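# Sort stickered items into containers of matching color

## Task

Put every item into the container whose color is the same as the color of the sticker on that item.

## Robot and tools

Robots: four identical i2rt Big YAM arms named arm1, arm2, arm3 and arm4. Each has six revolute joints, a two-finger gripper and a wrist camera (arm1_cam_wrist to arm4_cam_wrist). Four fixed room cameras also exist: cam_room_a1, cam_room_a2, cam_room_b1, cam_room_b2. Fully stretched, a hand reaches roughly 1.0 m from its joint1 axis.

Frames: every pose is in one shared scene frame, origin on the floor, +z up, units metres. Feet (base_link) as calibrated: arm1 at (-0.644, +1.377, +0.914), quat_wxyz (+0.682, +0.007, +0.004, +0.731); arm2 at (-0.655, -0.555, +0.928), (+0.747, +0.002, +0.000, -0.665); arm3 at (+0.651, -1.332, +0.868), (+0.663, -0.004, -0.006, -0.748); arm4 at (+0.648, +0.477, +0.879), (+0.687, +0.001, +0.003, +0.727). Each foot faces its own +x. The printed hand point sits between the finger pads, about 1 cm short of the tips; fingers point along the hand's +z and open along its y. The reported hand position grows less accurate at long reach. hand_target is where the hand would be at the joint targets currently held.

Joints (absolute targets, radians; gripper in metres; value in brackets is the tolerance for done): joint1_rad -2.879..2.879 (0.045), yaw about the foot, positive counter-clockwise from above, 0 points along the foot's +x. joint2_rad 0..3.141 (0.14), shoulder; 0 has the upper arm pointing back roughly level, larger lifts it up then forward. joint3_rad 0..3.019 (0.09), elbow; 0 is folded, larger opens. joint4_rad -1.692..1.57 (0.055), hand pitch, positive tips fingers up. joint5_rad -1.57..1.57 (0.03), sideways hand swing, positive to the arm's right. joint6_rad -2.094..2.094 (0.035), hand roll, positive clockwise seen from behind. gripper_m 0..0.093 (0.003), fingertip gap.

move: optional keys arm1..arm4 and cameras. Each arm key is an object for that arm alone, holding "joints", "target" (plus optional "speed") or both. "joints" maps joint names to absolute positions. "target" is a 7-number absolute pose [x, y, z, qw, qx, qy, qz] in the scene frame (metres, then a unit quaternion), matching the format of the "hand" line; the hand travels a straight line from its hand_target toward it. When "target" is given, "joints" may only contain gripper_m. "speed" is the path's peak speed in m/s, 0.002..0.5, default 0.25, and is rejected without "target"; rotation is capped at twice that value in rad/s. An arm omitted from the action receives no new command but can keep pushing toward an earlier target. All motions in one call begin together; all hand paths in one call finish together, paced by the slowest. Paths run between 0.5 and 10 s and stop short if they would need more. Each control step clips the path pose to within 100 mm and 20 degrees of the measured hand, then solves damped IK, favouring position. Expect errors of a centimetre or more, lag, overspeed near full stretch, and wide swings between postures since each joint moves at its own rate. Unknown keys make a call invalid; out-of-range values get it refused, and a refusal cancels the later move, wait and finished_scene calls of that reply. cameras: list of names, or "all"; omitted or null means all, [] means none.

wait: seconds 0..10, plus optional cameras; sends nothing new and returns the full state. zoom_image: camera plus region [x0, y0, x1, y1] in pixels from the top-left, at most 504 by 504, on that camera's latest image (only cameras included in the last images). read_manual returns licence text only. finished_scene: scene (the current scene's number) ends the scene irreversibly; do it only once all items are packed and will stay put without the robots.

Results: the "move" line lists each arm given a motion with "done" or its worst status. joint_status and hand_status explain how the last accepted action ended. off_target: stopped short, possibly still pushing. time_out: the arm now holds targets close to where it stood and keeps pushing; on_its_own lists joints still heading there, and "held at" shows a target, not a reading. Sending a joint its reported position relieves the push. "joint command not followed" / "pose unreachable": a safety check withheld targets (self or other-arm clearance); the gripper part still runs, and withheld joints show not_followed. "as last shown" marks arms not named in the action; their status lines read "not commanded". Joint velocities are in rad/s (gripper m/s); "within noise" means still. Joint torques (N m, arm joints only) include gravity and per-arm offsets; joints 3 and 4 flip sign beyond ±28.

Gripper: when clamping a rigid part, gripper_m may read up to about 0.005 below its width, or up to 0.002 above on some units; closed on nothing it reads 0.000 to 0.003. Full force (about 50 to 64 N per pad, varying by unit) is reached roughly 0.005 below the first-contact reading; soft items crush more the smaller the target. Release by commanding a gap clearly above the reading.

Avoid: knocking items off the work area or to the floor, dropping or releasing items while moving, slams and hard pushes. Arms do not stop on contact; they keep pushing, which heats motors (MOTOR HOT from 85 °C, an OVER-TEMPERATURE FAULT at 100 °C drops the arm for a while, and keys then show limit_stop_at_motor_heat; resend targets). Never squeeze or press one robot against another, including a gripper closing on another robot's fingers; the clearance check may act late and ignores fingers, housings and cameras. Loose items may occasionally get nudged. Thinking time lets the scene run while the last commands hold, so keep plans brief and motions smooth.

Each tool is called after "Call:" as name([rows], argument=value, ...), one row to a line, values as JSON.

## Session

Call:
move(arm1={"joints":{"joint1_rad":1.5,"joint2_rad":1.5,"joint3_rad":1.6,"joint4_rad":-1.1,"joint5_rad":0,"joint6_rad":0,"gripper_m":0.093}}, arm2={"joints":{"joint1_rad":-1.7,"joint2_rad":1.5,"joint3_rad":1.6,"joint4_rad":-1.1,"joint5_rad":0,"joint6_rad":0,"gripper_m":0.093}}, arm3={"joints":{"joint1_rad":1.6,"joint2_rad":1.5,"joint3_rad":1.6,"joint4_rad":-1.1,"joint5_rad":0,"joint6_rad":0,"gripper_m":0.093}}, arm4={"joints":{"joint1_rad":-1.5,"joint2_rad":1.5,"joint3_rad":1.6,"joint4_rad":-1.1,"joint5_rad":0,"joint6_rad":0,"gripper_m":0.093}}, cameras=["all"])

Scene clock: 1.97 s.
Joint torques (N m): arm1=[-2.14 -11.81 14.37 1.39 0.11 -0.01] | arm2=[1.38 -16.73 12.59 1.88 -0.05 -0.08] | arm3=[1.2 -15.38 11.19 1.06 0.13 -0.1] | arm4=[1.44 -16.73 11.4 0.87 0.07 0.12]
Motor temperatures (°C): arm1=[20 23 27 23 21 21 21] | arm2=[23 24 26 22 22 20 23] | arm3=[24 23 24 23 24 23 23] | arm4=[22 22 23 22 24 21 24]
Heat: arm1: hottest joint3_rad 27 °C; arm2: hottest joint3_rad 26 °C; arm3: hottest joint1_rad 24 °C; arm4: hottest joint5_rad 24 °C.
move: arm1 done; arm2 done; arm3 done; arm4 done
Joint velocities: within noise
arm1.joint_positions: joint1_rad=+1.509 joint2_rad=+1.514 joint3_rad=+1.568 joint4_rad=-1.106 joint5_rad=-0.002 joint6_rad=+0.006 gripper_m=+0.09306
arm1.joint_status: all done
arm1.hand: x=-1.2102 y=+1.3724 z=+1.2423 quat_wxyz=(+0.001, +0.964, +0.001, -0.264) (m; scene frame)
arm1.hand_target: x=-1.2140 y=+1.3781 z=+1.2672 quat_wxyz=(-0.002, +0.957, -0.001, -0.289) (m; scene frame)
arm1.hand_status: not commanded
arm2.joint_positions: joint1_rad=-1.707 joint2_rad=+1.509 joint3_rad=+1.588 joint4_rad=-1.102 joint5_rad=+0.000 joint6_rad=+0.014 gripper_m=+0.09310
arm2.joint_status: all done
arm2.hand: x=-1.2307 y=-0.5447 z=+1.2603 quat_wxyz=(+0.002, -0.963, +0.016, +0.270) (m; scene frame)
arm2.hand_target: x=-1.2314 y=-0.5488 z=+1.2712 quat_wxyz=(+0.003, -0.960, +0.005, +0.281) (m; scene frame)
arm2.hand_status: not commanded
arm3.joint_positions: joint1_rad=+1.597 joint2_rad=+1.499 joint3_rad=+1.582 joint4_rad=-1.101 joint5_rad=-0.002 joint6_rad=+0.005 gripper_m=+0.09306
arm3.joint_status: all done
arm3.hand: x=+1.2204 y=-1.3811 z=+1.2045 quat_wxyz=(-0.274, -0.046, -0.961, +0.018) (m; scene frame)
arm3.hand_target: x=+1.2238 y=-1.3800 z=+1.2130 quat_wxyz=(-0.282, -0.042, -0.958, +0.019) (m; scene frame)
arm3.hand_status: not commanded
arm4.joint_positions: joint1_rad=-1.507 joint2_rad=+1.507 joint3_rad=+1.569 joint4_rad=-1.103 joint5_rad=+0.001 joint6_rad=-0.011 gripper_m=+0.09311
arm4.joint_status: all done
arm4.hand: x=+1.2164 y=+0.5464 z=+1.2002 quat_wxyz=(-0.259, +0.063, -0.964, -0.012) (m; scene frame)
arm4.hand_target: x=+1.2207 y=+0.5511 z=+1.2203 quat_wxyz=(-0.278, +0.061, -0.958, -0.016) (m; scene frame)
arm4.hand_status: not commanded
pictures: arm1_cam_wrist, arm2_cam_wrist, arm3_cam_wrist, arm4_cam_wrist, cam_room_a1, cam_room_a2, cam_room_b1, cam_room_b2
Images, in order (width x height): arm1_cam_wrist 672x504, arm2_cam_wrist 672x504, arm3_cam_wrist 672x504, arm4_cam_wrist 672x504, cam_room_a1 672x504, cam_room_a2 672x504, cam_room_b1 672x504, cam_room_b2 672x504.

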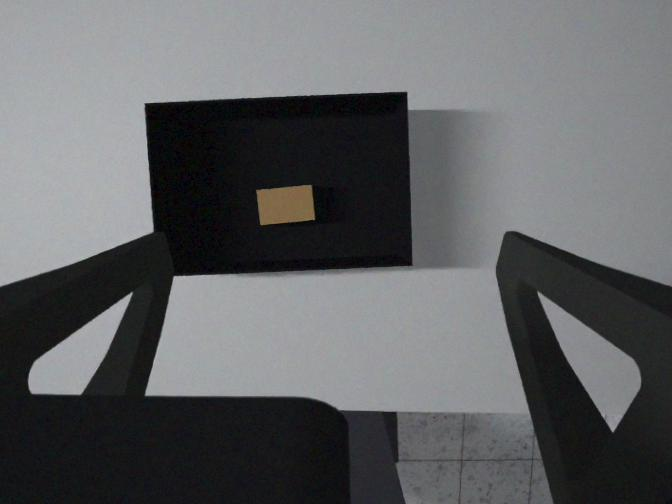

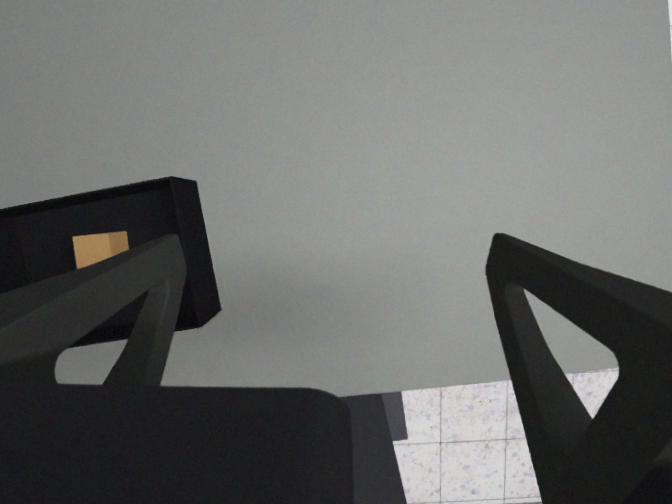

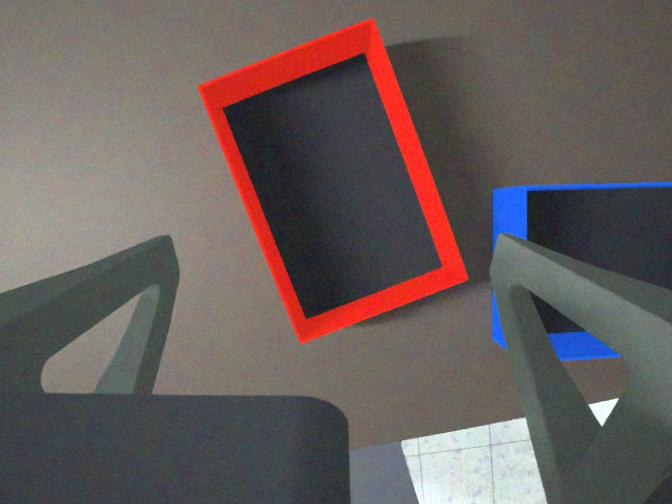

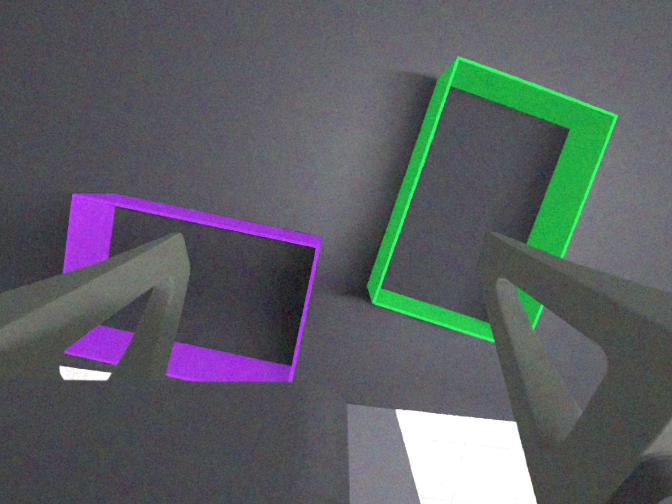

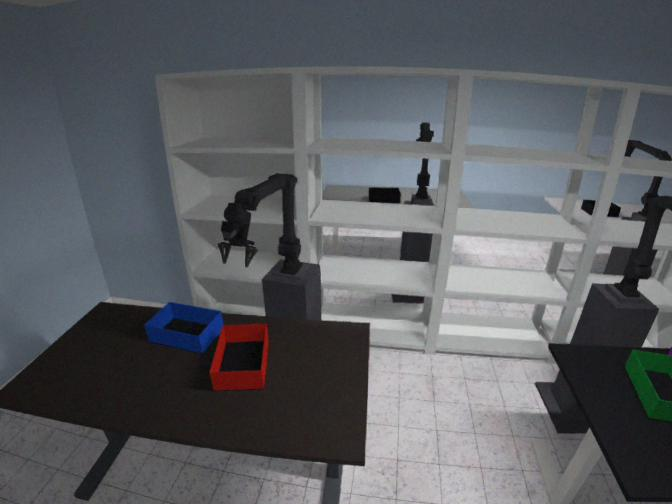

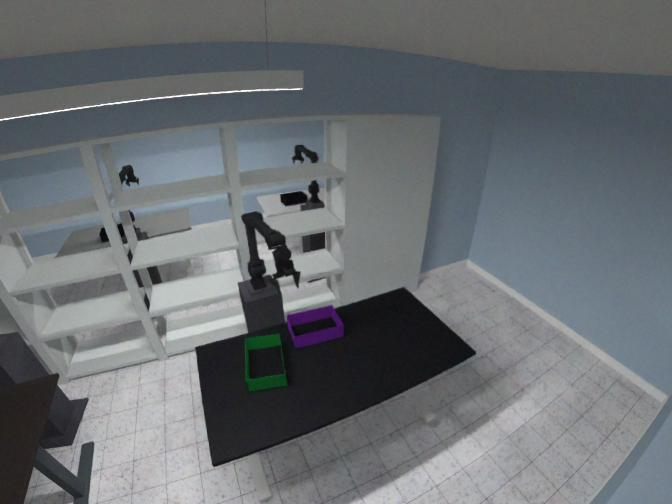

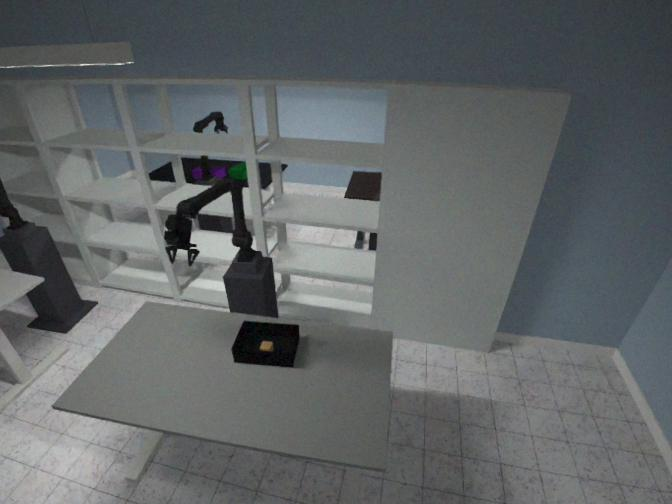

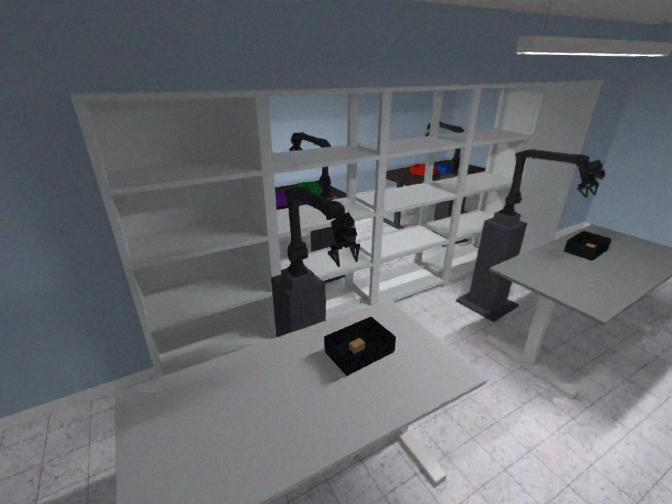

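Call:
zoom_image(camera="cam_room_b1", region=[230, 310, 310, 370])

Call:
zoom_image(camera="cam_room_b2", region=[320, 315, 400, 375])

Call:
zoom_image(camera="cam_room_b2", region=[560, 225, 620, 270])

Call:
zoom_image(camera="arm2_cam_wrist", region=[0, 170, 230, 350])

Call:
zoom_image(camera="arm1_cam_wrist", region=[230, 160, 350, 250])

Scaled by 6.300.

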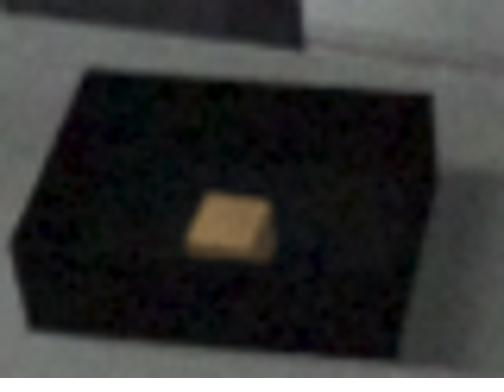

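Scaled by 6.300.

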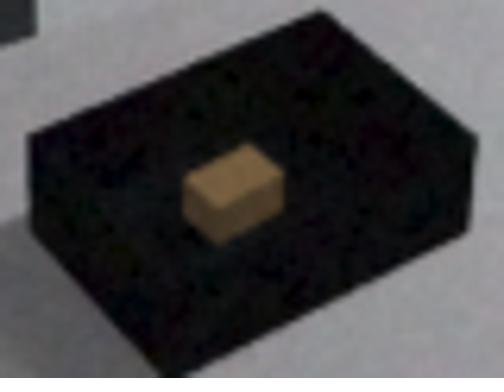

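Scaled by 8.400.

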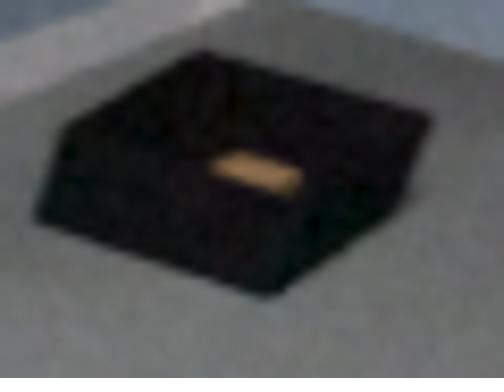

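Scaled by 2.191.

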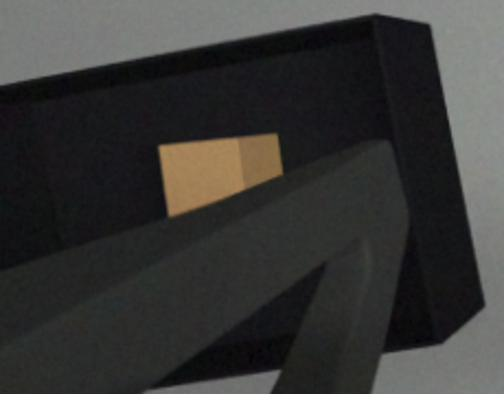

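Scaled by 4.200.

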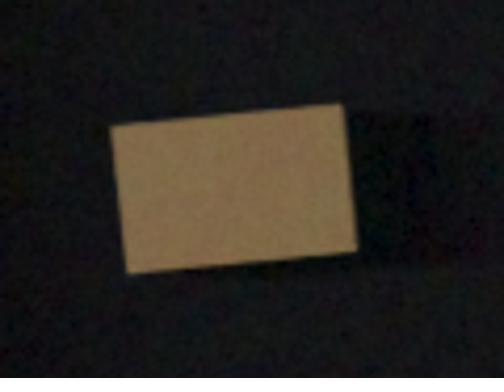

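Call:
move(arm1={"joints":{"joint1_rad":1.627,"joint2_rad":0.75,"joint3_rad":1.06,"joint4_rad":-0.9}}, arm2={"joints":{"joint1_rad":-1.22,"joint2_rad":0.75,"joint3_rad":1.06,"joint4_rad":-0.9}}, cameras=["arm1_cam_wrist","arm2_cam_wrist"])

Scene clock: 28.63 s.
Joint torques (N m): arm1=[-2.67 0.85 11.78 2.37 0.08 -0.02] | arm2=[0.67 -2.67 10.61 3.07 0.11 -0.05] | arm3=[1.32 -15.27 11.21 1.07 0.12 -0.1] | arm4=[1.26 -16.44 11.34 0.98 0.06 0.16]
Motor temperatures (°C): arm1=[20 24 31 23 21 21 21] | arm2=[23 25 31 22 22 20 23] | arm3=[24 24 28 23 24 23 23] | arm4=[22 22 27 22 24 21 24]
Heat: arm1: hottest joint3_rad 31 °C; arm2: hottest joint3_rad 31 °C; arm3: hottest joint3_rad 28 °C; arm4: hottest joint3_rad 27 °C.
move: arm1 done; arm2 done
Joint velocities: within noise
arm1.joint_positions: joint1_rad=+1.637 joint2_rad=+0.742 joint3_rad=+1.058 joint4_rad=-0.918 joint5_rad=-0.002 joint6_rad=+0.006 gripper_m=+0.09306
arm1.joint_status: all done
arm1.hand: x=-0.9884 y=+1.3287 z=+1.3349 quat_wxyz=(+0.032, +0.880, +0.058, -0.471) (m; scene frame)
arm1.hand_target: x=-0.9935 y=+1.3319 z=+1.3375 quat_wxyz=(+0.028, +0.877, +0.056, -0.477) (m; scene frame)
arm1.hand_status: not commanded
arm2.joint_positions: joint1_rad=-1.220 joint2_rad=+0.740 joint3_rad=+1.073 joint4_rad=-0.917 joint5_rad=-0.003 joint6_rad=+0.012 gripper_m=+0.09310
arm2.joint_status: all done
arm2.hand: x=-0.9719 y=-0.7164 z=+1.3520 quat_wxyz=(-0.113, -0.859, -0.200, +0.458) (m; scene frame)
arm2.hand_target: x=-0.9766 y=-0.7182 z=+1.3450 quat_wxyz=(-0.108, -0.859, -0.205, +0.457) (m; scene frame)
arm2.hand_status: not commanded
arm3, arm4: as last shown
pictures: arm1_cam_wrist, arm2_cam_wrist
Images, in order (width x height): arm1_cam_wrist 672x504, arm2_cam_wrist 672x504.

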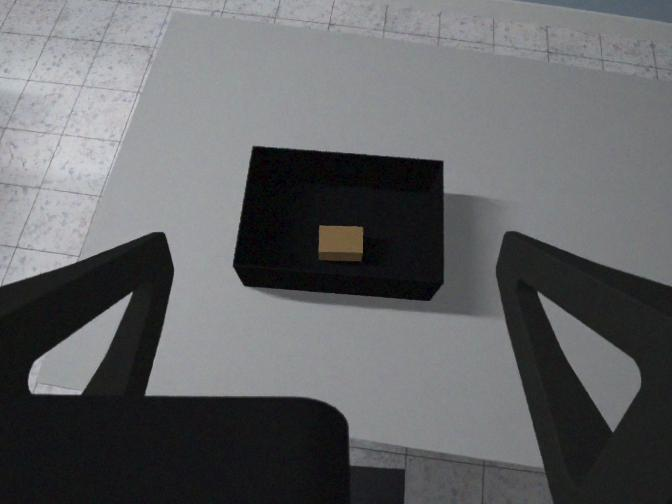

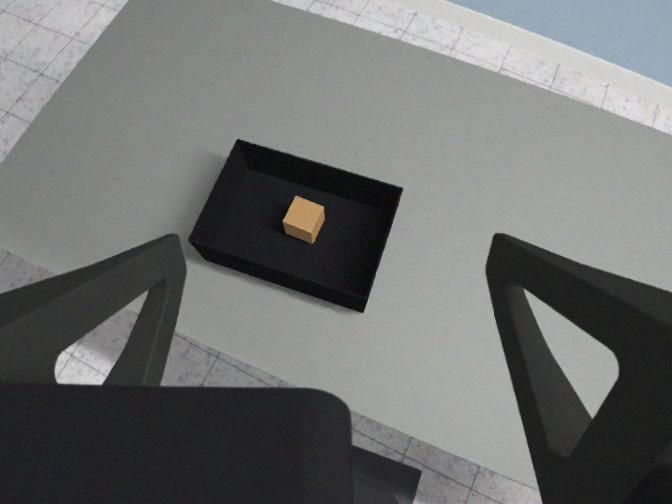

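Call:
move(arm1={"target":[-1.122,1.317,0.875,0.0113,0.9749,0.0511,-0.2161],"speed":0.35}, arm2={"target":[-1.102,-0.857,0.875,0.0132,0.9745,0.0596,-0.216],"speed":0.35}, arm3={"joints":{"joint2_rad":0.75,"joint3_rad":1.06,"joint4_rad":-1.3}}, arm4={"joints":{"joint2_rad":0.75,"joint3_rad":1.06,"joint4_rad":-1.3}}, cameras=["arm1_cam_wrist","arm2_cam_wrist"])

Scene clock: 53.17 s.
Joint torques (N m): arm1=[-1.9 -10.81 9.85 1.46 0.05 0.14] | arm2=[1.49 -16.21 10.67 1.96 0.32 0.22] | arm3=[1.38 -1.73 8.95 1.02 0.12 -0.1] | arm4=[1.38 -1.44 8.96 0.62 0.08 0.17]
Motor temperatures (°C): arm1=[20 24 32 23 21 21 21] | arm2=[23 25 31 22 22 20 23] | arm3=[24 25 29 23 24 23 23] | arm4=[22 23 30 22 24 21 24]
Heat: arm1: hottest joint3_rad 32 °C; arm2: hottest joint3_rad 31 °C; arm3: hottest joint3_rad 29 °C; arm4: hottest joint3_rad 30 °C.
move: arm1 off_target; arm2 off_target; arm3 done; arm4 done
Joint velocities: within noise
arm1.joint_positions: joint1_rad=+1.637 joint2_rad=+1.766 joint3_rad=+0.766 joint4_rad=-0.212 joint5_rad=+0.005 joint6_rad=+0.016 gripper_m=+0.09306
arm1.joint_status: not commanded
arm1.hand: x=-1.0955 y=+1.3174 z=+0.8581 quat_wxyz=(+0.009, +0.981, +0.059, -0.186) (m; scene frame)
arm1.hand_target: x=-1.1211 y=+1.3172 z=+0.8758 quat_wxyz=(+0.011, +0.975, +0.051, -0.216) (m; scene frame)
arm1.hand_status: off_target (0.031 m and 3.6 deg from the pose sent, 0.479 m and 31.4 deg at the start)
arm2.joint_positions: joint1_rad=-1.033 joint2_rad=+1.879 joint3_rad=+0.963 joint4_rad=-0.318 joint5_rad=+0.216 joint6_rad=+0.485 gripper_m=+0.09309
arm2.joint_status: not commanded
arm2.hand: x=-1.0852 y=-0.8387 z=+0.8659 quat_wxyz=(+0.001, -0.978, -0.066, +0.197) (m; scene frame)
arm2.hand_target: x=-1.1011 y=-0.8564 z=+0.8758 quat_wxyz=(-0.013, -0.975, -0.060, +0.216) (m; scene frame)
arm2.hand_status: off_target (0.026 m and 2.9 deg from the pose sent, 0.514 m and 36.7 deg at the start)
arm3.joint_positions: joint1_rad=+1.597 joint2_rad=+0.745 joint3_rad=+1.066 joint4_rad=-1.296 joint5_rad=-0.002 joint6_rad=+0.005 gripper_m=+0.09306
arm3.joint_status: all done
arm3.hand: x=+0.9390 y=-1.3542 z=+1.2222 quat_wxyz=(-0.294, -0.045, -0.955, +0.019) (m; scene frame)
arm3.hand_target: x=+0.9391 y=-1.3538 z=+1.2174 quat_wxyz=(-0.287, -0.042, -0.957, +0.020) (m; scene frame)
arm3.hand_status: not commanded
arm4.joint_positions: joint1_rad=-1.507 joint2_rad=+0.742 joint3_rad=+1.060 joint4_rad=-1.292 joint5_rad=+0.001 joint6_rad=-0.011 gripper_m=+0.09311
arm4.joint_status: all done
arm4.hand: x=+0.9371 y=+0.5127 z=+1.2301 quat_wxyz=(-0.291, +0.063, -0.955, -0.014) (m; scene frame)
arm4.hand_target: x=+0.9370 y=+0.5148 z=+1.2270 quat_wxyz=(-0.283, +0.061, -0.957, -0.017) (m; scene frame)
arm4.hand_status: not commanded
pictures: arm1_cam_wrist, arm2_cam_wrist
Images, in order (width x height): arm1_cam_wrist 672x504, arm2_cam_wrist 672x504.

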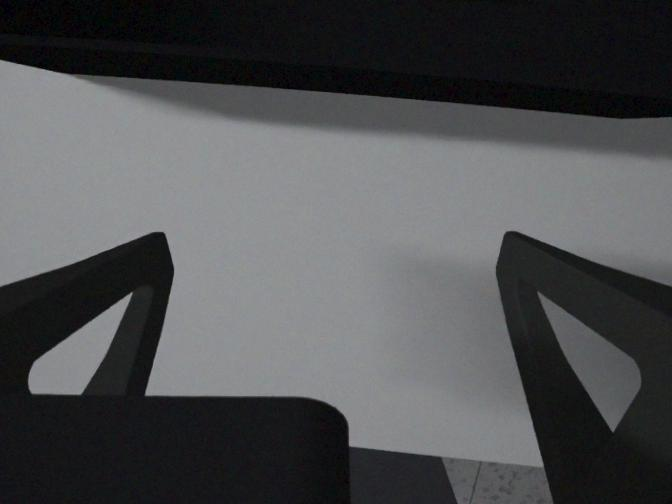

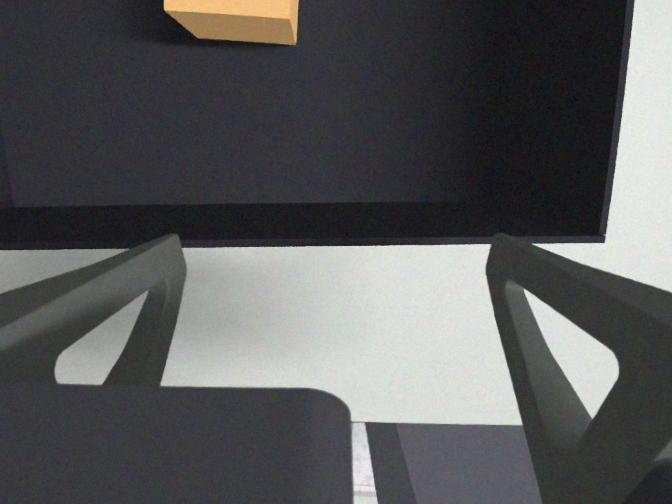

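Call:
move(arm1={"target":[-1.172,1.309,0.866,0.0113,0.9749,0.0511,-0.2161],"speed":0.25}, arm2={"target":[-1.147,-0.902,0.865,0.0132,0.9745,0.0596,-0.216],"speed":0.25}, cameras=["arm1_cam_wrist","arm2_cam_wrist"])

Scene clock: 61.67 s.
Joint torques (N m): arm1=[-2.37 -11.4 9.99 0.76 0.11 0.08] | arm2=[1.2 -17.14 11 0.91 0.39 0.21] | arm3=[1.44 -1.79 8.95 0.99 0.12 -0.1] | arm4=[1.2 -1.61 8.83 0.64 0.05 0.16]
Motor temperatures (°C): arm1=[20 24 32 23 21 21 21] | arm2=[23 25 31 22 22 20 23] | arm3=[24 24 29 23 24 23 23] | arm4=[22 23 31 22 24 21 24]
Heat: arm1: hottest joint3_rad 32 °C; arm2: hottest joint3_rad 31 °C; arm3: hottest joint3_rad 29 °C; arm4: hottest joint3_rad 31 °C.
move: arm1 off_target; arm2 off_target
Joint velocities: within noise
arm1.joint_positions: joint1_rad=+1.637 joint2_rad=+1.860 joint3_rad=+0.921 joint4_rad=-0.222 joint5_rad=+0.005 joint6_rad=+0.019 gripper_m=+0.09306
arm1.joint_status: not commanded
arm1.hand: x=-1.1585 y=+1.3090 z=+0.8620 quat_wxyz=(+0.011, +0.976, +0.057, -0.210) (m; scene frame)
arm1.hand_target: x=-1.1716 y=+1.3091 z=+0.8662 quat_wxyz=(+0.011, +0.975, +0.051, -0.216) (m; scene frame)
arm1.hand_status: off_target (0.014 m and 0.9 deg from the pose sent, 0.077 m and 3.6 deg at the start)
arm2.joint_positions: joint1_rad=-1.017 joint2_rad=+1.994 joint3_rad=+1.173 joint4_rad=-0.361 joint5_rad=+0.220 joint6_rad=+0.499 gripper_m=+0.09309
arm2.joint_status: not commanded
arm2.hand: x=-1.1419 y=-0.8930 z=+0.8711 quat_wxyz=(-0.015, -0.974, -0.063, +0.219) (m; scene frame)
arm2.hand_target: x=-1.1467 y=-0.9018 z=+0.8652 quat_wxyz=(-0.013, -0.974, -0.060, +0.216) (m; scene frame)
arm2.hand_status: off_target (0.012 m and 0.6 deg from the pose sent, 0.088 m and 2.8 deg at the start)
arm3, arm4: as last shown
pictures: arm1_cam_wrist, arm2_cam_wrist
Images, in order (width x height): arm1_cam_wrist 672x504, arm2_cam_wrist 672x504.

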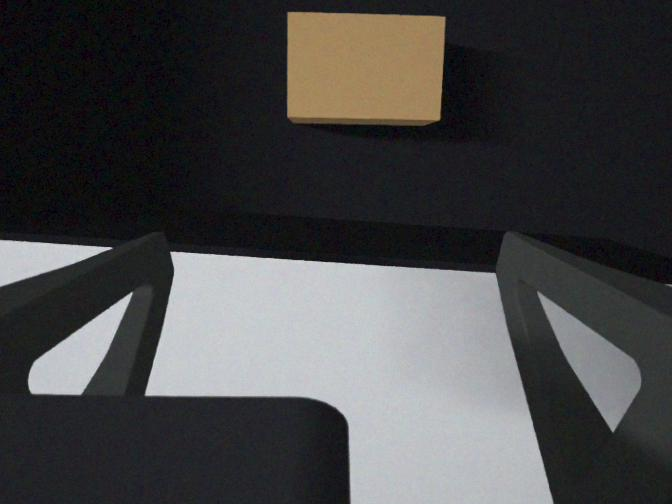

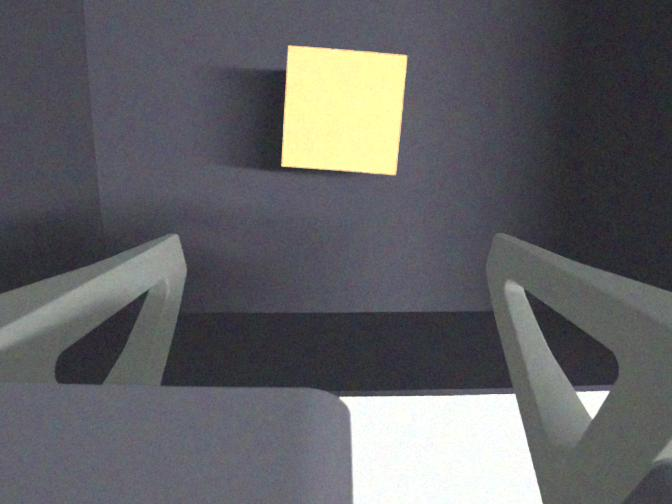

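Call:
move(arm1={"target":[-1.198,1.331,0.803,0.0106,0.9751,0.0476,-0.2161],"speed":0.2}, arm2={"target":[-1.158,-0.899,0.80,0.0057,0.976,0.0256,-0.2163],"speed":0.2}, cameras=["arm1_cam_wrist","arm2_cam_wrist"])

Scene clock: 78.47 s.
Joint torques (N m): arm1=[-2.26 -12.16 8.53 1.31 0 -0.12] | arm2=[0.56 -19.14 10.13 2.04 0.41 0.21] | arm3=[1.38 -1.61 8.96 0.98 0.12 -0.09] | arm4=[1.08 -1.9 8.92 0.61 0.03 0.17]
Motor temperatures (°C): arm1=[20 24 31 23 21 21 21] | arm2=[23 25 32 22 22 20 23] | arm3=[24 24 29 23 24 23 23] | arm4=[22 22 32 22 24 21 24]
Heat: arm1: hottest joint3_rad 31 °C; arm2: hottest joint3_rad 32 °C; arm3: hottest joint3_rad 29 °C; arm4: hottest joint3_rad 32 °C.
move: arm1 off_target; arm2 off_target
Joint velocities: within noise
arm1.joint_positions: joint1_rad=+1.589 joint2_rad=+2.041 joint3_rad=+0.996 joint4_rad=-0.124 joint5_rad=-0.010 joint6_rad=+0.003 gripper_m=+0.09306
arm1.joint_status: not commanded
arm1.hand: x=-1.1852 y=+1.3295 z=+0.8029 quat_wxyz=(+0.012, +0.977, +0.042, -0.207) (m; scene frame)
arm1.hand_target: x=-1.1977 y=+1.3310 z=+0.8032 quat_wxyz=(+0.011, +0.975, +0.048, -0.216) (m; scene frame)
arm1.hand_status: off_target (0.013 m and 1.3 deg from the pose sent, 0.074 m and 1.2 deg at the start)
arm2.joint_positions: joint1_rad=-1.017 joint2_rad=+2.155 joint3_rad=+1.206 joint4_rad=-0.293 joint5_rad=+0.242 joint6_rad=+0.557 gripper_m=+0.09310
arm2.joint_status: not commanded
arm2.hand: x=-1.1409 y=-0.8875 z=+0.7965 quat_wxyz=(+0.005, -0.979, -0.036, +0.200) (m; scene frame)
arm2.hand_target: x=-1.1573 y=-0.8985 z=+0.8005 quat_wxyz=(-0.006, -0.976, -0.026, +0.216) (m; scene frame)
arm2.hand_status: off_target (0.021 m and 2.6 deg from the pose sent, 0.073 m and 4.4 deg at the start)
arm3, arm4: as last shown
pictures: arm1_cam_wrist, arm2_cam_wrist
Images, in order (width x height): arm1_cam_wrist 672x504, arm2_cam_wrist 672x504.

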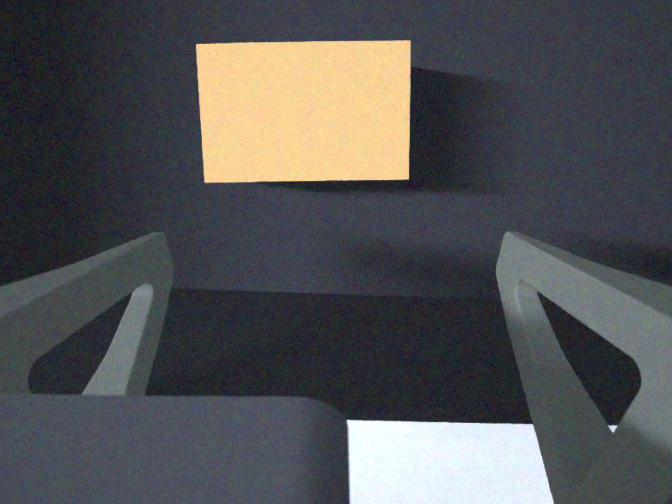

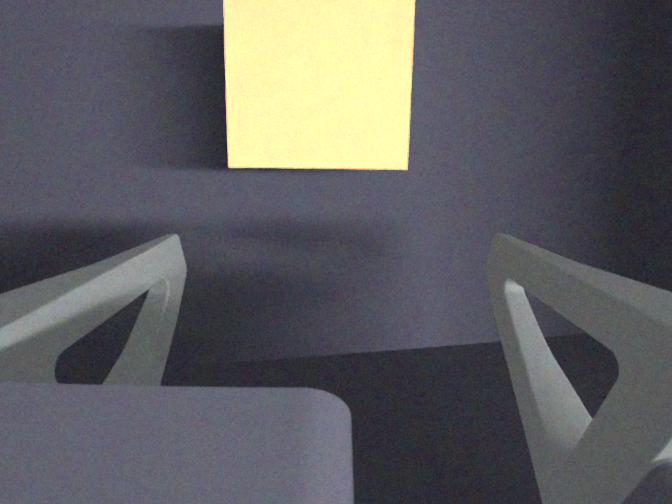

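Call:
move(arm1={"target":[-1.21,1.314,0.782,0.0106,0.9751,0.0476,-0.2161],"speed":0.2}, arm2={"target":[-1.19,-0.907,0.758,0.0057,0.976,0.0256,-0.2163],"speed":0.2}, cameras=["arm1_cam_wrist","arm2_cam_wrist"])

Scene clock: 98.70 s.
Joint torques (N m): arm1=[-0.91 -12.04 8.31 1.37 0.03 0.04] | arm2=[0.26 -19.6 10.17 1.88 0.09 -0.01] | arm3=[1.49 -1.67 8.96 1.02 0.12 -0.1] | arm4=[1.14 -1.44 8.96 0.72 0.08 0.15]
Motor temperatures (°C): arm1=[20 25 31 23 21 21 21] | arm2=[23 26 31 22 22 20 23] | arm3=[24 24 29 23 24 23 23] | arm4=[22 22 33 22 24 21 24]
Heat: arm1: hottest joint3_rad 31 °C; arm2: hottest joint3_rad 31 °C; arm3: hottest joint3_rad 29 °C; arm4: hottest joint3_rad 33 °C.
move: arm1 off_target; arm2 off_target
Joint velocities: within noise
arm1.joint_positions: joint1_rad=+1.604 joint2_rad=+2.101 joint3_rad=+1.045 joint4_rad=-0.101 joint5_rad=+0.001 joint6_rad=+0.016 gripper_m=+0.09306
arm1.joint_status: not commanded
arm1.hand: x=-1.2015 y=+1.3214 z=+0.7874 quat_wxyz=(+0.010, +0.976, +0.042, -0.212) (m; scene frame)
arm1.hand_target: x=-1.2096 y=+1.3140 z=+0.7823 quat_wxyz=(+0.011, +0.975, +0.048, -0.216) (m; scene frame)
arm1.hand_status: off_target (0.013 m and 0.8 deg from the pose sent, 0.036 m and 1.3 deg at the start)
arm2.joint_positions: joint1_rad=-1.036 joint2_rad=+2.281 joint3_rad=+1.326 joint4_rad=-0.269 joint5_rad=+0.241 joint6_rad=+0.557 gripper_m=+0.09310
arm2.joint_status: not commanded
arm2.hand: x=-1.1750 y=-0.8991 z=+0.7609 quat_wxyz=(+0.002, -0.978, -0.026, +0.207) (m; scene frame)
arm2.hand_target: x=-1.1894 y=-0.9065 z=+0.7584 quat_wxyz=(-0.006, -0.976, -0.026, +0.216) (m; scene frame)
arm2.hand_status: off_target (0.017 m and 1.4 deg from the pose sent, 0.065 m and 2.5 deg at the start)
arm3, arm4: as last shown
pictures: arm1_cam_wrist, arm2_cam_wrist
Images, in order (width x height): arm1_cam_wrist 672x504, arm2_cam_wrist 672x504.

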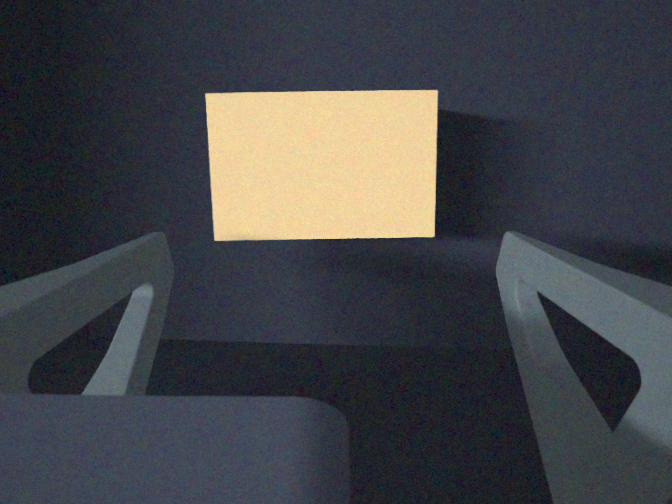

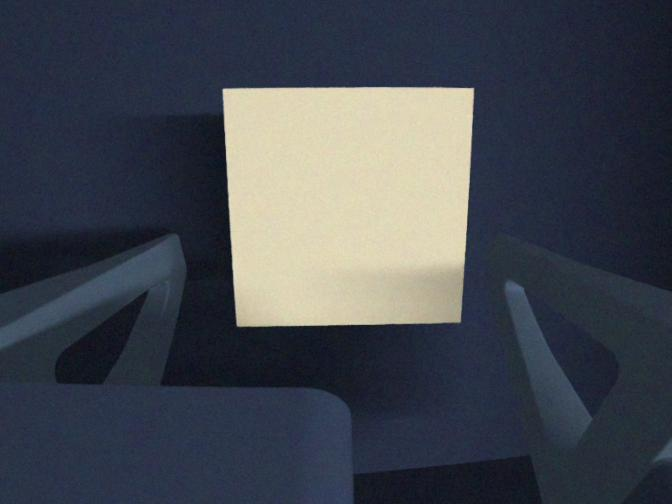

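Call:
move(arm1={"target":[-1.222,1.307,0.738,0.0106,0.9751,0.0476,-0.2161],"speed":0.12}, arm2={"joints":{"gripper_m":0.04}}, cameras=["arm1_cam_wrist","arm2_cam_wrist"])

Scene clock: 105.87 s.
Joint torques (N m): arm1=[-0.67 -14.15 7.56 1.37 0.11 0.05] | arm2=[0.21 -19.84 10.13 1.85 0.13 -0.01] | arm3=[1.49 -1.61 8.96 0.99 0.13 -0.11] | arm4=[1.55 -1.32 8.84 0.54 0.07 0.16]
Motor temperatures (°C): arm1=[20 25 31 23 21 21 21] | arm2=[23 26 31 22 22 20 23] | arm3=[24 24 29 23 24 23 23] | arm4=[22 22 33 22 24 21 24]
Heat: arm1: hottest joint3_rad 31 °C; arm2: hottest joint3_rad 31 °C; arm3: hottest joint3_rad 29 °C; arm4: hottest joint3_rad 33 °C.
move: arm1 off_target; arm2 off_target
Joint velocities: within noise
arm1.joint_positions: joint1_rad=+1.615 joint2_rad=+2.233 joint3_rad=+1.106 joint4_rad=-0.042 joint5_rad=+0.006 joint6_rad=+0.028 gripper_m=+0.09306
arm1.joint_status: not commanded
arm1.hand: x=-1.2114 y=+1.3152 z=+0.7386 quat_wxyz=(+0.009, +0.977, +0.041, -0.207) (m; scene frame)
arm1.hand_target: x=-1.2217 y=+1.3069 z=+0.7383 quat_wxyz=(+0.011, +0.975, +0.048, -0.216) (m; scene frame)
arm1.hand_status: off_target (0.013 m and 1.3 deg from the pose sent, 0.055 m and 0.8 deg at the start)
arm2.joint_positions: joint1_rad=-1.036 joint2_rad=+2.281 joint3_rad=+1.326 joint4_rad=-0.269 joint5_rad=+0.240 joint6_rad=+0.557 gripper_m=+0.05315
arm2.joint_status: gripper_m off_target (ended at +0.05318, target +0.04000)
arm2.hand: x=-1.1751 y=-0.8996 z=+0.7611 quat_wxyz=(+0.001, -0.978, -0.026, +0.207) (m; scene frame)
arm2.hand_target: x=-1.1894 y=-0.9065 z=+0.7584 quat_wxyz=(-0.006, -0.976, -0.026, +0.216) (m; scene frame)
arm2.hand_status: not commanded
arm3, arm4: as last shown
pictures: arm1_cam_wrist, arm2_cam_wrist
Images, in order (width x height): arm1_cam_wrist 672x504, arm2_cam_wrist 672x504.

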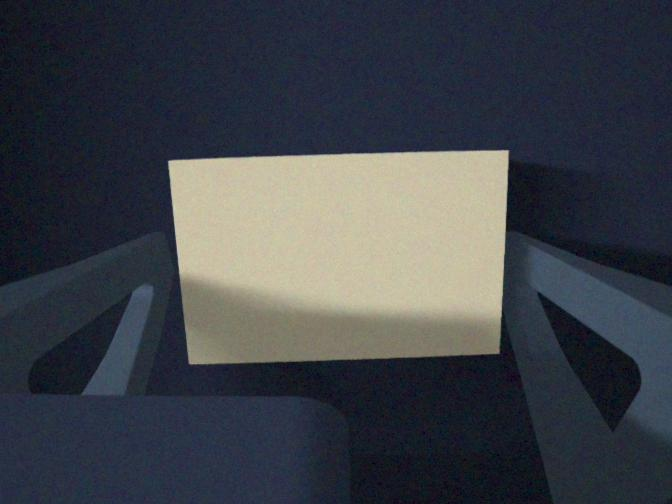

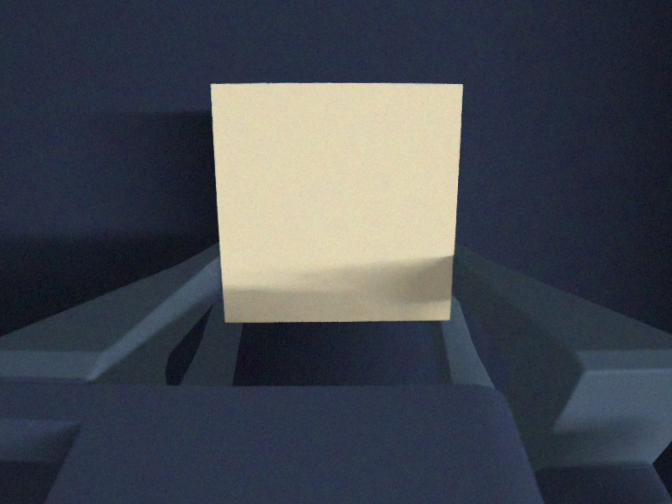

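Call:
move(arm1={"joints":{"gripper_m":0.058}}, arm2={"target":[-1.05,-0.82,1.12,0.0057,0.976,0.0256,-0.2163],"speed":0.3}, cameras=["arm1_cam_wrist"])

Call:
move(arm1={"target":[-1.05,1.325,1.1,0.0106,0.9751,0.0476,-0.2161],"speed":0.3}, arm2={"joints":{"joint1_rad":-1.5,"joint2_rad":0.75,"joint3_rad":1.06,"joint4_rad":0.6,"joint5_rad":0,"joint6_rad":0}}, cameras=["arm1_cam_wrist","arm2_cam_wrist","cam_room_b1","cam_room_b2"])

Call:
zoom_image(camera="cam_room_b1", region=[180, 130, 330, 280])

Scene clock: 113.43 s.
Joint torques (N m): arm1=[-0.97 -13.98 7.68 1.58 0.07 0.06] | arm2=[1.49 -11.99 13.61 0.94 0.42 0.21] | arm3=[1.49 -1.73 8.98 0.99 0.11 -0.09] | arm4=[1.32 -1.85 8.85 0.72 0.09 0.17]
Motor temperatures (°C): arm1=[20 25 31 23 21 21 21] | arm2=[23 26 31 22 22 20 23] | arm3=[24 24 29 23 24 23 23] | arm4=[22 22 33 22 24 21 24]
Heat: arm1: hottest joint3_rad 31 °C; arm2: hottest joint3_rad 31 °C; arm3: hottest joint3_rad 29 °C; arm4: hottest joint3_rad 33 °C.
move: arm1 off_target; arm2 off_target
Joint velocities: within noise
arm1.joint_positions: joint1_rad=+1.615 joint2_rad=+2.233 joint3_rad=+1.106 joint4_rad=-0.042 joint5_rad=+0.006 joint6_rad=+0.028 gripper_m=+0.06893
arm1.joint_status: gripper_m off_target (ended at +0.06895, target +0.05800)
arm1.hand: x=-1.2114 y=+1.3152 z=+0.7386 quat_wxyz=(+0.009, +0.977, +0.041, -0.207) (m; scene frame)
arm1.hand_target: x=-1.2217 y=+1.3070 z=+0.7383 quat_wxyz=(+0.011, +0.975, +0.048, -0.216) (m; scene frame)
arm1.hand_status: not commanded
arm2.joint_positions: joint1_rad=-1.017 joint2_rad=+1.373 joint3_rad=+1.092 joint4_rad=-0.938 joint5_rad=+0.245 joint6_rad=+0.567 gripper_m=+0.05315
arm2.joint_status: not commanded
arm2.hand: x=-1.0450 y=-0.8112 z=+1.1097 quat_wxyz=(-0.001, -0.977, -0.030, +0.210) (m; scene frame)
arm2.hand_target: x=-1.0497 y=-0.8198 z=+1.1199 quat_wxyz=(-0.006, -0.976, -0.026, +0.216) (m; scene frame)
arm2.hand_status: off_target (0.014 m and 1.0 deg from the pose sent, 0.388 m and 1.3 deg at the start)
arm3, arm4: as last shown
pictures: arm1_cam_wrist
Images, in order (width x height): arm1_cam_wrist 672x504.

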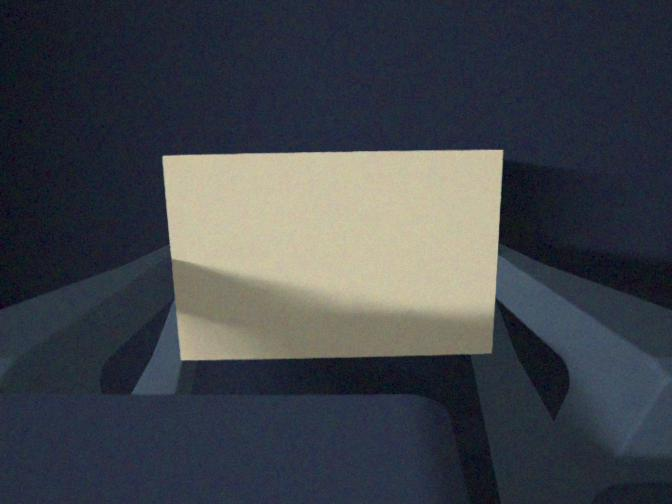

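Scene clock: 115.43 s.
Joint torques (N m): arm1=[-1.44 -5.01 16.12 0.65 0.14 0.05] | arm2=[0.73 -2.02 11.54 2.28 -0.19 -0.08] | arm3=[1.38 -1.61 8.96 0.98 0.12 -0.09] | arm4=[1.26 -1.49 8.85 0.62 0.07 0.12]
Motor temperatures (°C): arm1=[20 25 31 23 21 21 21] | arm2=[23 26 31 22 22 20 23] | arm3=[24 24 29 23 24 23 23] | arm4=[22 22 33 22 24 21 24]
Heat: arm1: hottest joint3_rad 31 °C; arm2: hottest joint3_rad 31 °C; arm3: hottest joint3_rad 29 °C; arm4: hottest joint3_rad 33 °C.
move: arm1 off_target; arm2 done
Joint velocities: within noise
arm1.joint_positions: joint1_rad=+1.621 joint2_rad=+1.183 joint3_rad=+0.853 joint4_rad=-0.869 joint5_rad=+0.007 joint6_rad=+0.027 gripper_m=+0.06893
arm1.joint_status: not commanded
arm1.hand: x=-1.0310 y=+1.3320 z=+1.0740 quat_wxyz=(+0.008, +0.980, +0.045, -0.192) (m; scene frame)
arm1.hand_target: x=-1.0486 y=+1.3252 z=+1.1000 quat_wxyz=(+0.011, +0.975, +0.048, -0.216) (m; scene frame)
arm1.hand_status: off_target (0.033 m and 2.8 deg from the pose sent, 0.396 m and 1.3 deg at the start)
arm2.joint_positions: joint1_rad=-1.501 joint2_rad=+0.742 joint3_rad=+1.052 joint4_rad=+0.580 joint5_rad=+0.004 joint6_rad=+0.014 gripper_m=+0.05314
arm2.joint_status: all done
arm2.hand: x=-0.9586 y=-0.6136 z=+1.6714 quat_wxyz=(-0.094, -0.334, -0.028, +0.938) (m; scene frame)
arm2.hand_target: x=-0.9571 y=-0.6143 z=+1.6764 quat_wxyz=(-0.088, -0.324, -0.032, +0.941) (m; scene frame)
arm2.hand_status: not commanded
arm3, arm4: as last shown
pictures: arm1_cam_wrist, arm2_cam_wrist, cam_room_b1, cam_room_b2
Images, in order (width x height): arm1_cam_wrist 672x504, arm2_cam_wrist 672x504, cam_room_b1 672x504, cam_room_b2 672x504.

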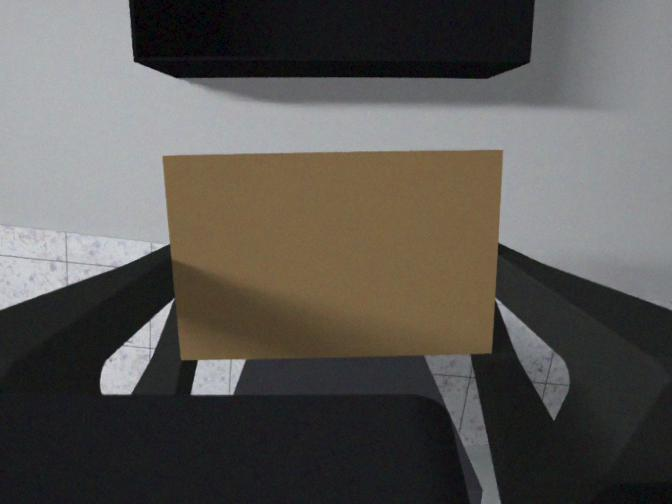

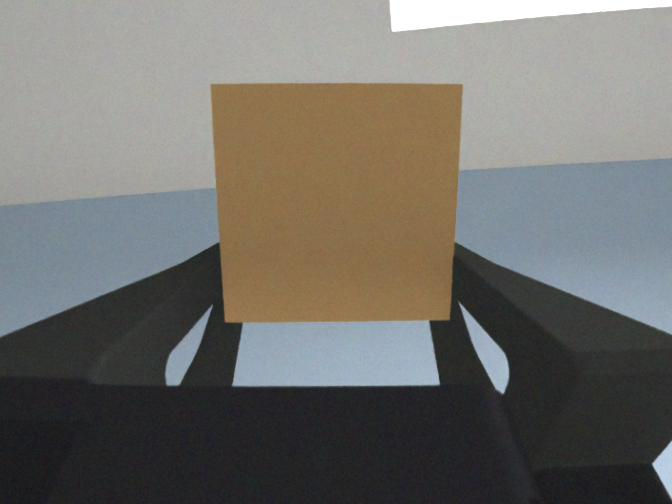

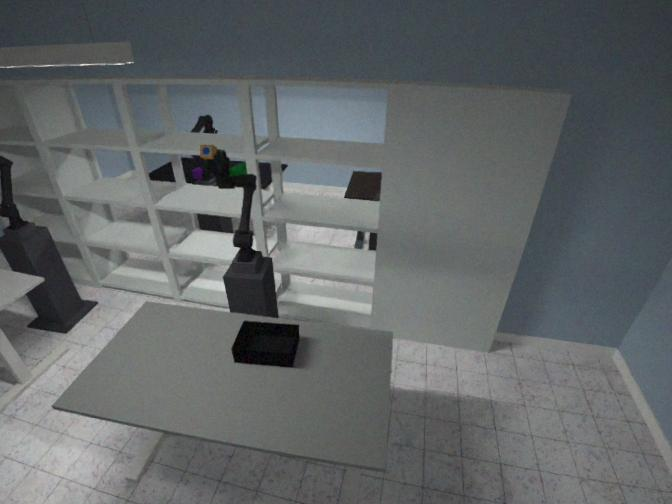

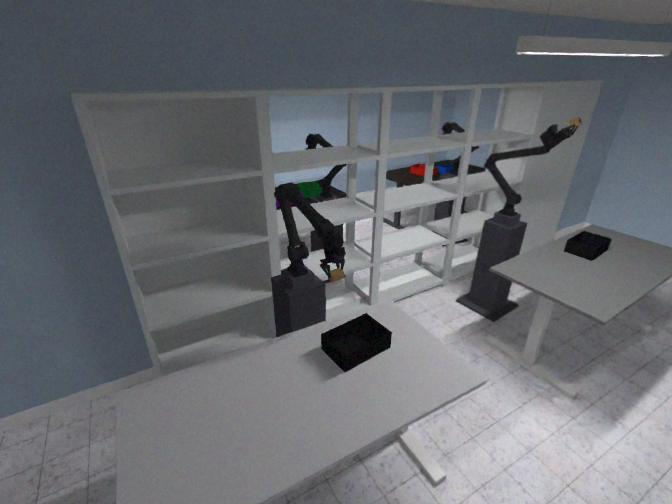

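Scaled by 3.360.

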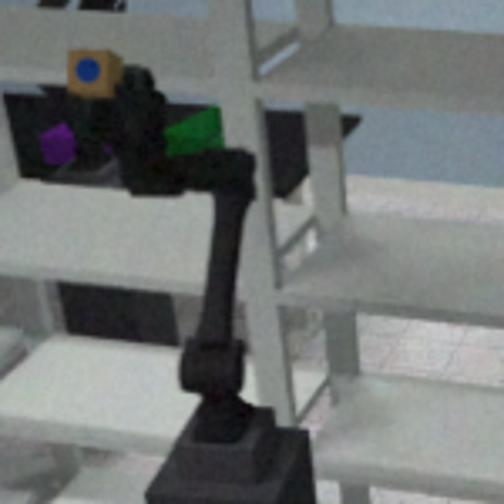

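Call:
move(arm1={"joints":{"joint1_rad":1.6,"joint2_rad":0.75,"joint3_rad":1.06,"joint4_rad":0.6,"joint5_rad":0,"joint6_rad":0}}, arm2={"joints":{"joint1_rad":0.925,"joint2_rad":0.75,"joint3_rad":1.06,"joint4_rad":-1.3,"joint5_rad":0,"joint6_rad":0}}, arm3={"joints":{"joint1_rad":-2.0}}, cameras=["arm2_cam_wrist","arm3_cam_wrist","cam_room_b2"])

Call:
zoom_image(camera="cam_room_b2", region=[230, 130, 380, 280])

Scene clock: 123.87 s.
Joint torques (N m): arm1=[-2.84 1.49 13.72 1.47 -0.03 -0.04] | arm2=[1.2 -3.96 11.97 1.4 0.12 -0.05] | arm3=[0.62 -2.84 8.95 0.96 -0.09 -0.1] | arm4=[1.32 -1.49 8.85 0.58 0.09 0.16]
Motor temperatures (°C): arm1=[20 25 32 23 21 21 22] | arm2=[23 26 31 22 22 20 24] | arm3=[24 23 29 23 24 23 23] | arm4=[22 22 33 22 24 21 24]
Heat: arm1: hottest joint3_rad 32 °C; arm2: hottest joint3_rad 31 °C; arm3: hottest joint3_rad 29 °C; arm4: hottest joint3_rad 33 °C.
move: arm1 done; arm2 done; arm3 done
Joint velocities: within noise
arm1.joint_positions: joint1_rad=+1.611 joint2_rad=+0.746 joint3_rad=+1.026 joint4_rad=+0.584 joint5_rad=+0.002 joint6_rad=+0.008 gripper_m=+0.06893
arm1.joint_status: all done
arm1.hand: x=-0.9472 y=+1.3418 z=+1.6488 quat_wxyz=(+0.054, +0.338, +0.018, -0.939) (m; scene frame)
arm1.hand_target: x=-0.9366 y=+1.3458 z=+1.6677 quat_wxyz=(+0.046, +0.317, +0.017, -0.947) (m; scene frame)
arm1.hand_status: not commanded
arm2.joint_positions: joint1_rad=+0.921 joint2_rad=+0.758 joint3_rad=+1.052 joint4_rad=-1.288 joint5_rad=-0.003 joint6_rad=+0.012 gripper_m=+0.05312
arm2.joint_status: all done
arm2.hand: x=-0.4032 y=-0.7051 z=+1.2726 quat_wxyz=(-0.275, -0.258, -0.923, +0.070) (m; scene frame)
arm2.hand_target: x=-0.4057 y=-0.7030 z=+1.2774 quat_wxyz=(-0.277, -0.251, -0.925, +0.073) (m; scene frame)
arm2.hand_status: not commanded
arm3.joint_positions: joint1_rad=-1.990 joint2_rad=+0.754 joint3_rad=+1.066 joint4_rad=-1.296 joint5_rad=+0.002 joint6_rad=+0.005 gripper_m=+0.09306
arm3.joint_status: all done
arm3.hand: x=+0.4008 y=-1.1760 z=+1.2167 quat_wxyz=(+0.071, -0.923, +0.260, +0.276) (m; scene frame)
arm3.hand_target: x=+0.4038 y=-1.1750 z=+1.2144 quat_wxyz=(+0.072, -0.923, +0.262, +0.273) (m; scene frame)
arm3.hand_status: not commanded
arm4: as last shown
pictures: arm2_cam_wrist, arm3_cam_wrist, cam_room_b2
Images, in order (width x height): arm2_cam_wrist 672x504, arm3_cam_wrist 672x504, cam_room_b2 672x504.

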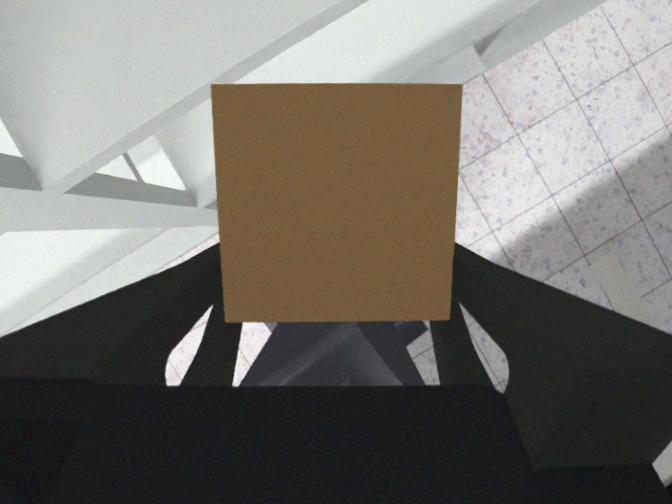

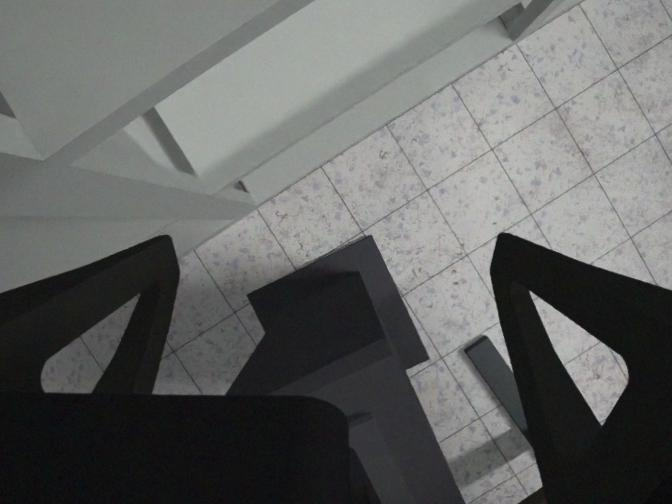

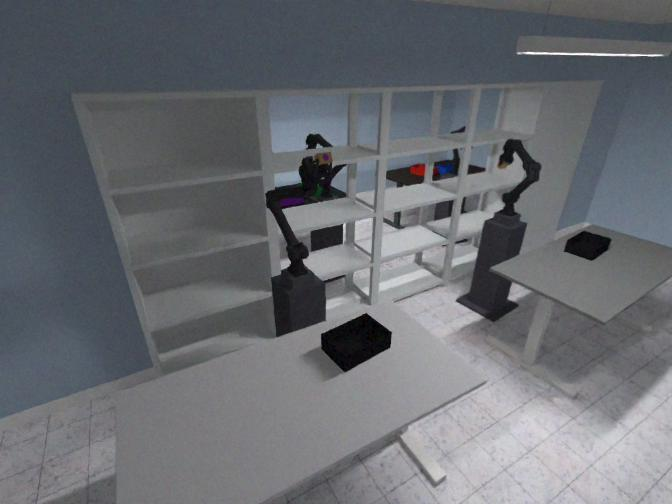

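Scaled by 3.360.

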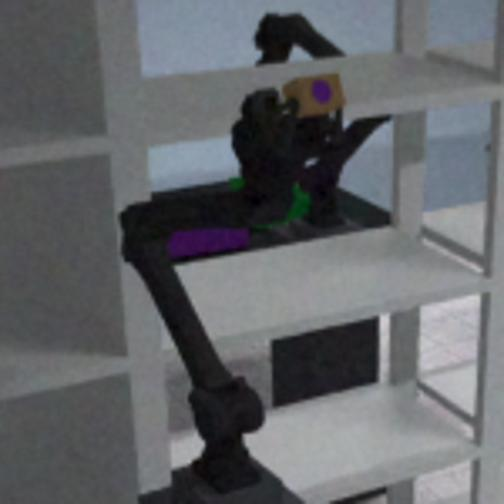

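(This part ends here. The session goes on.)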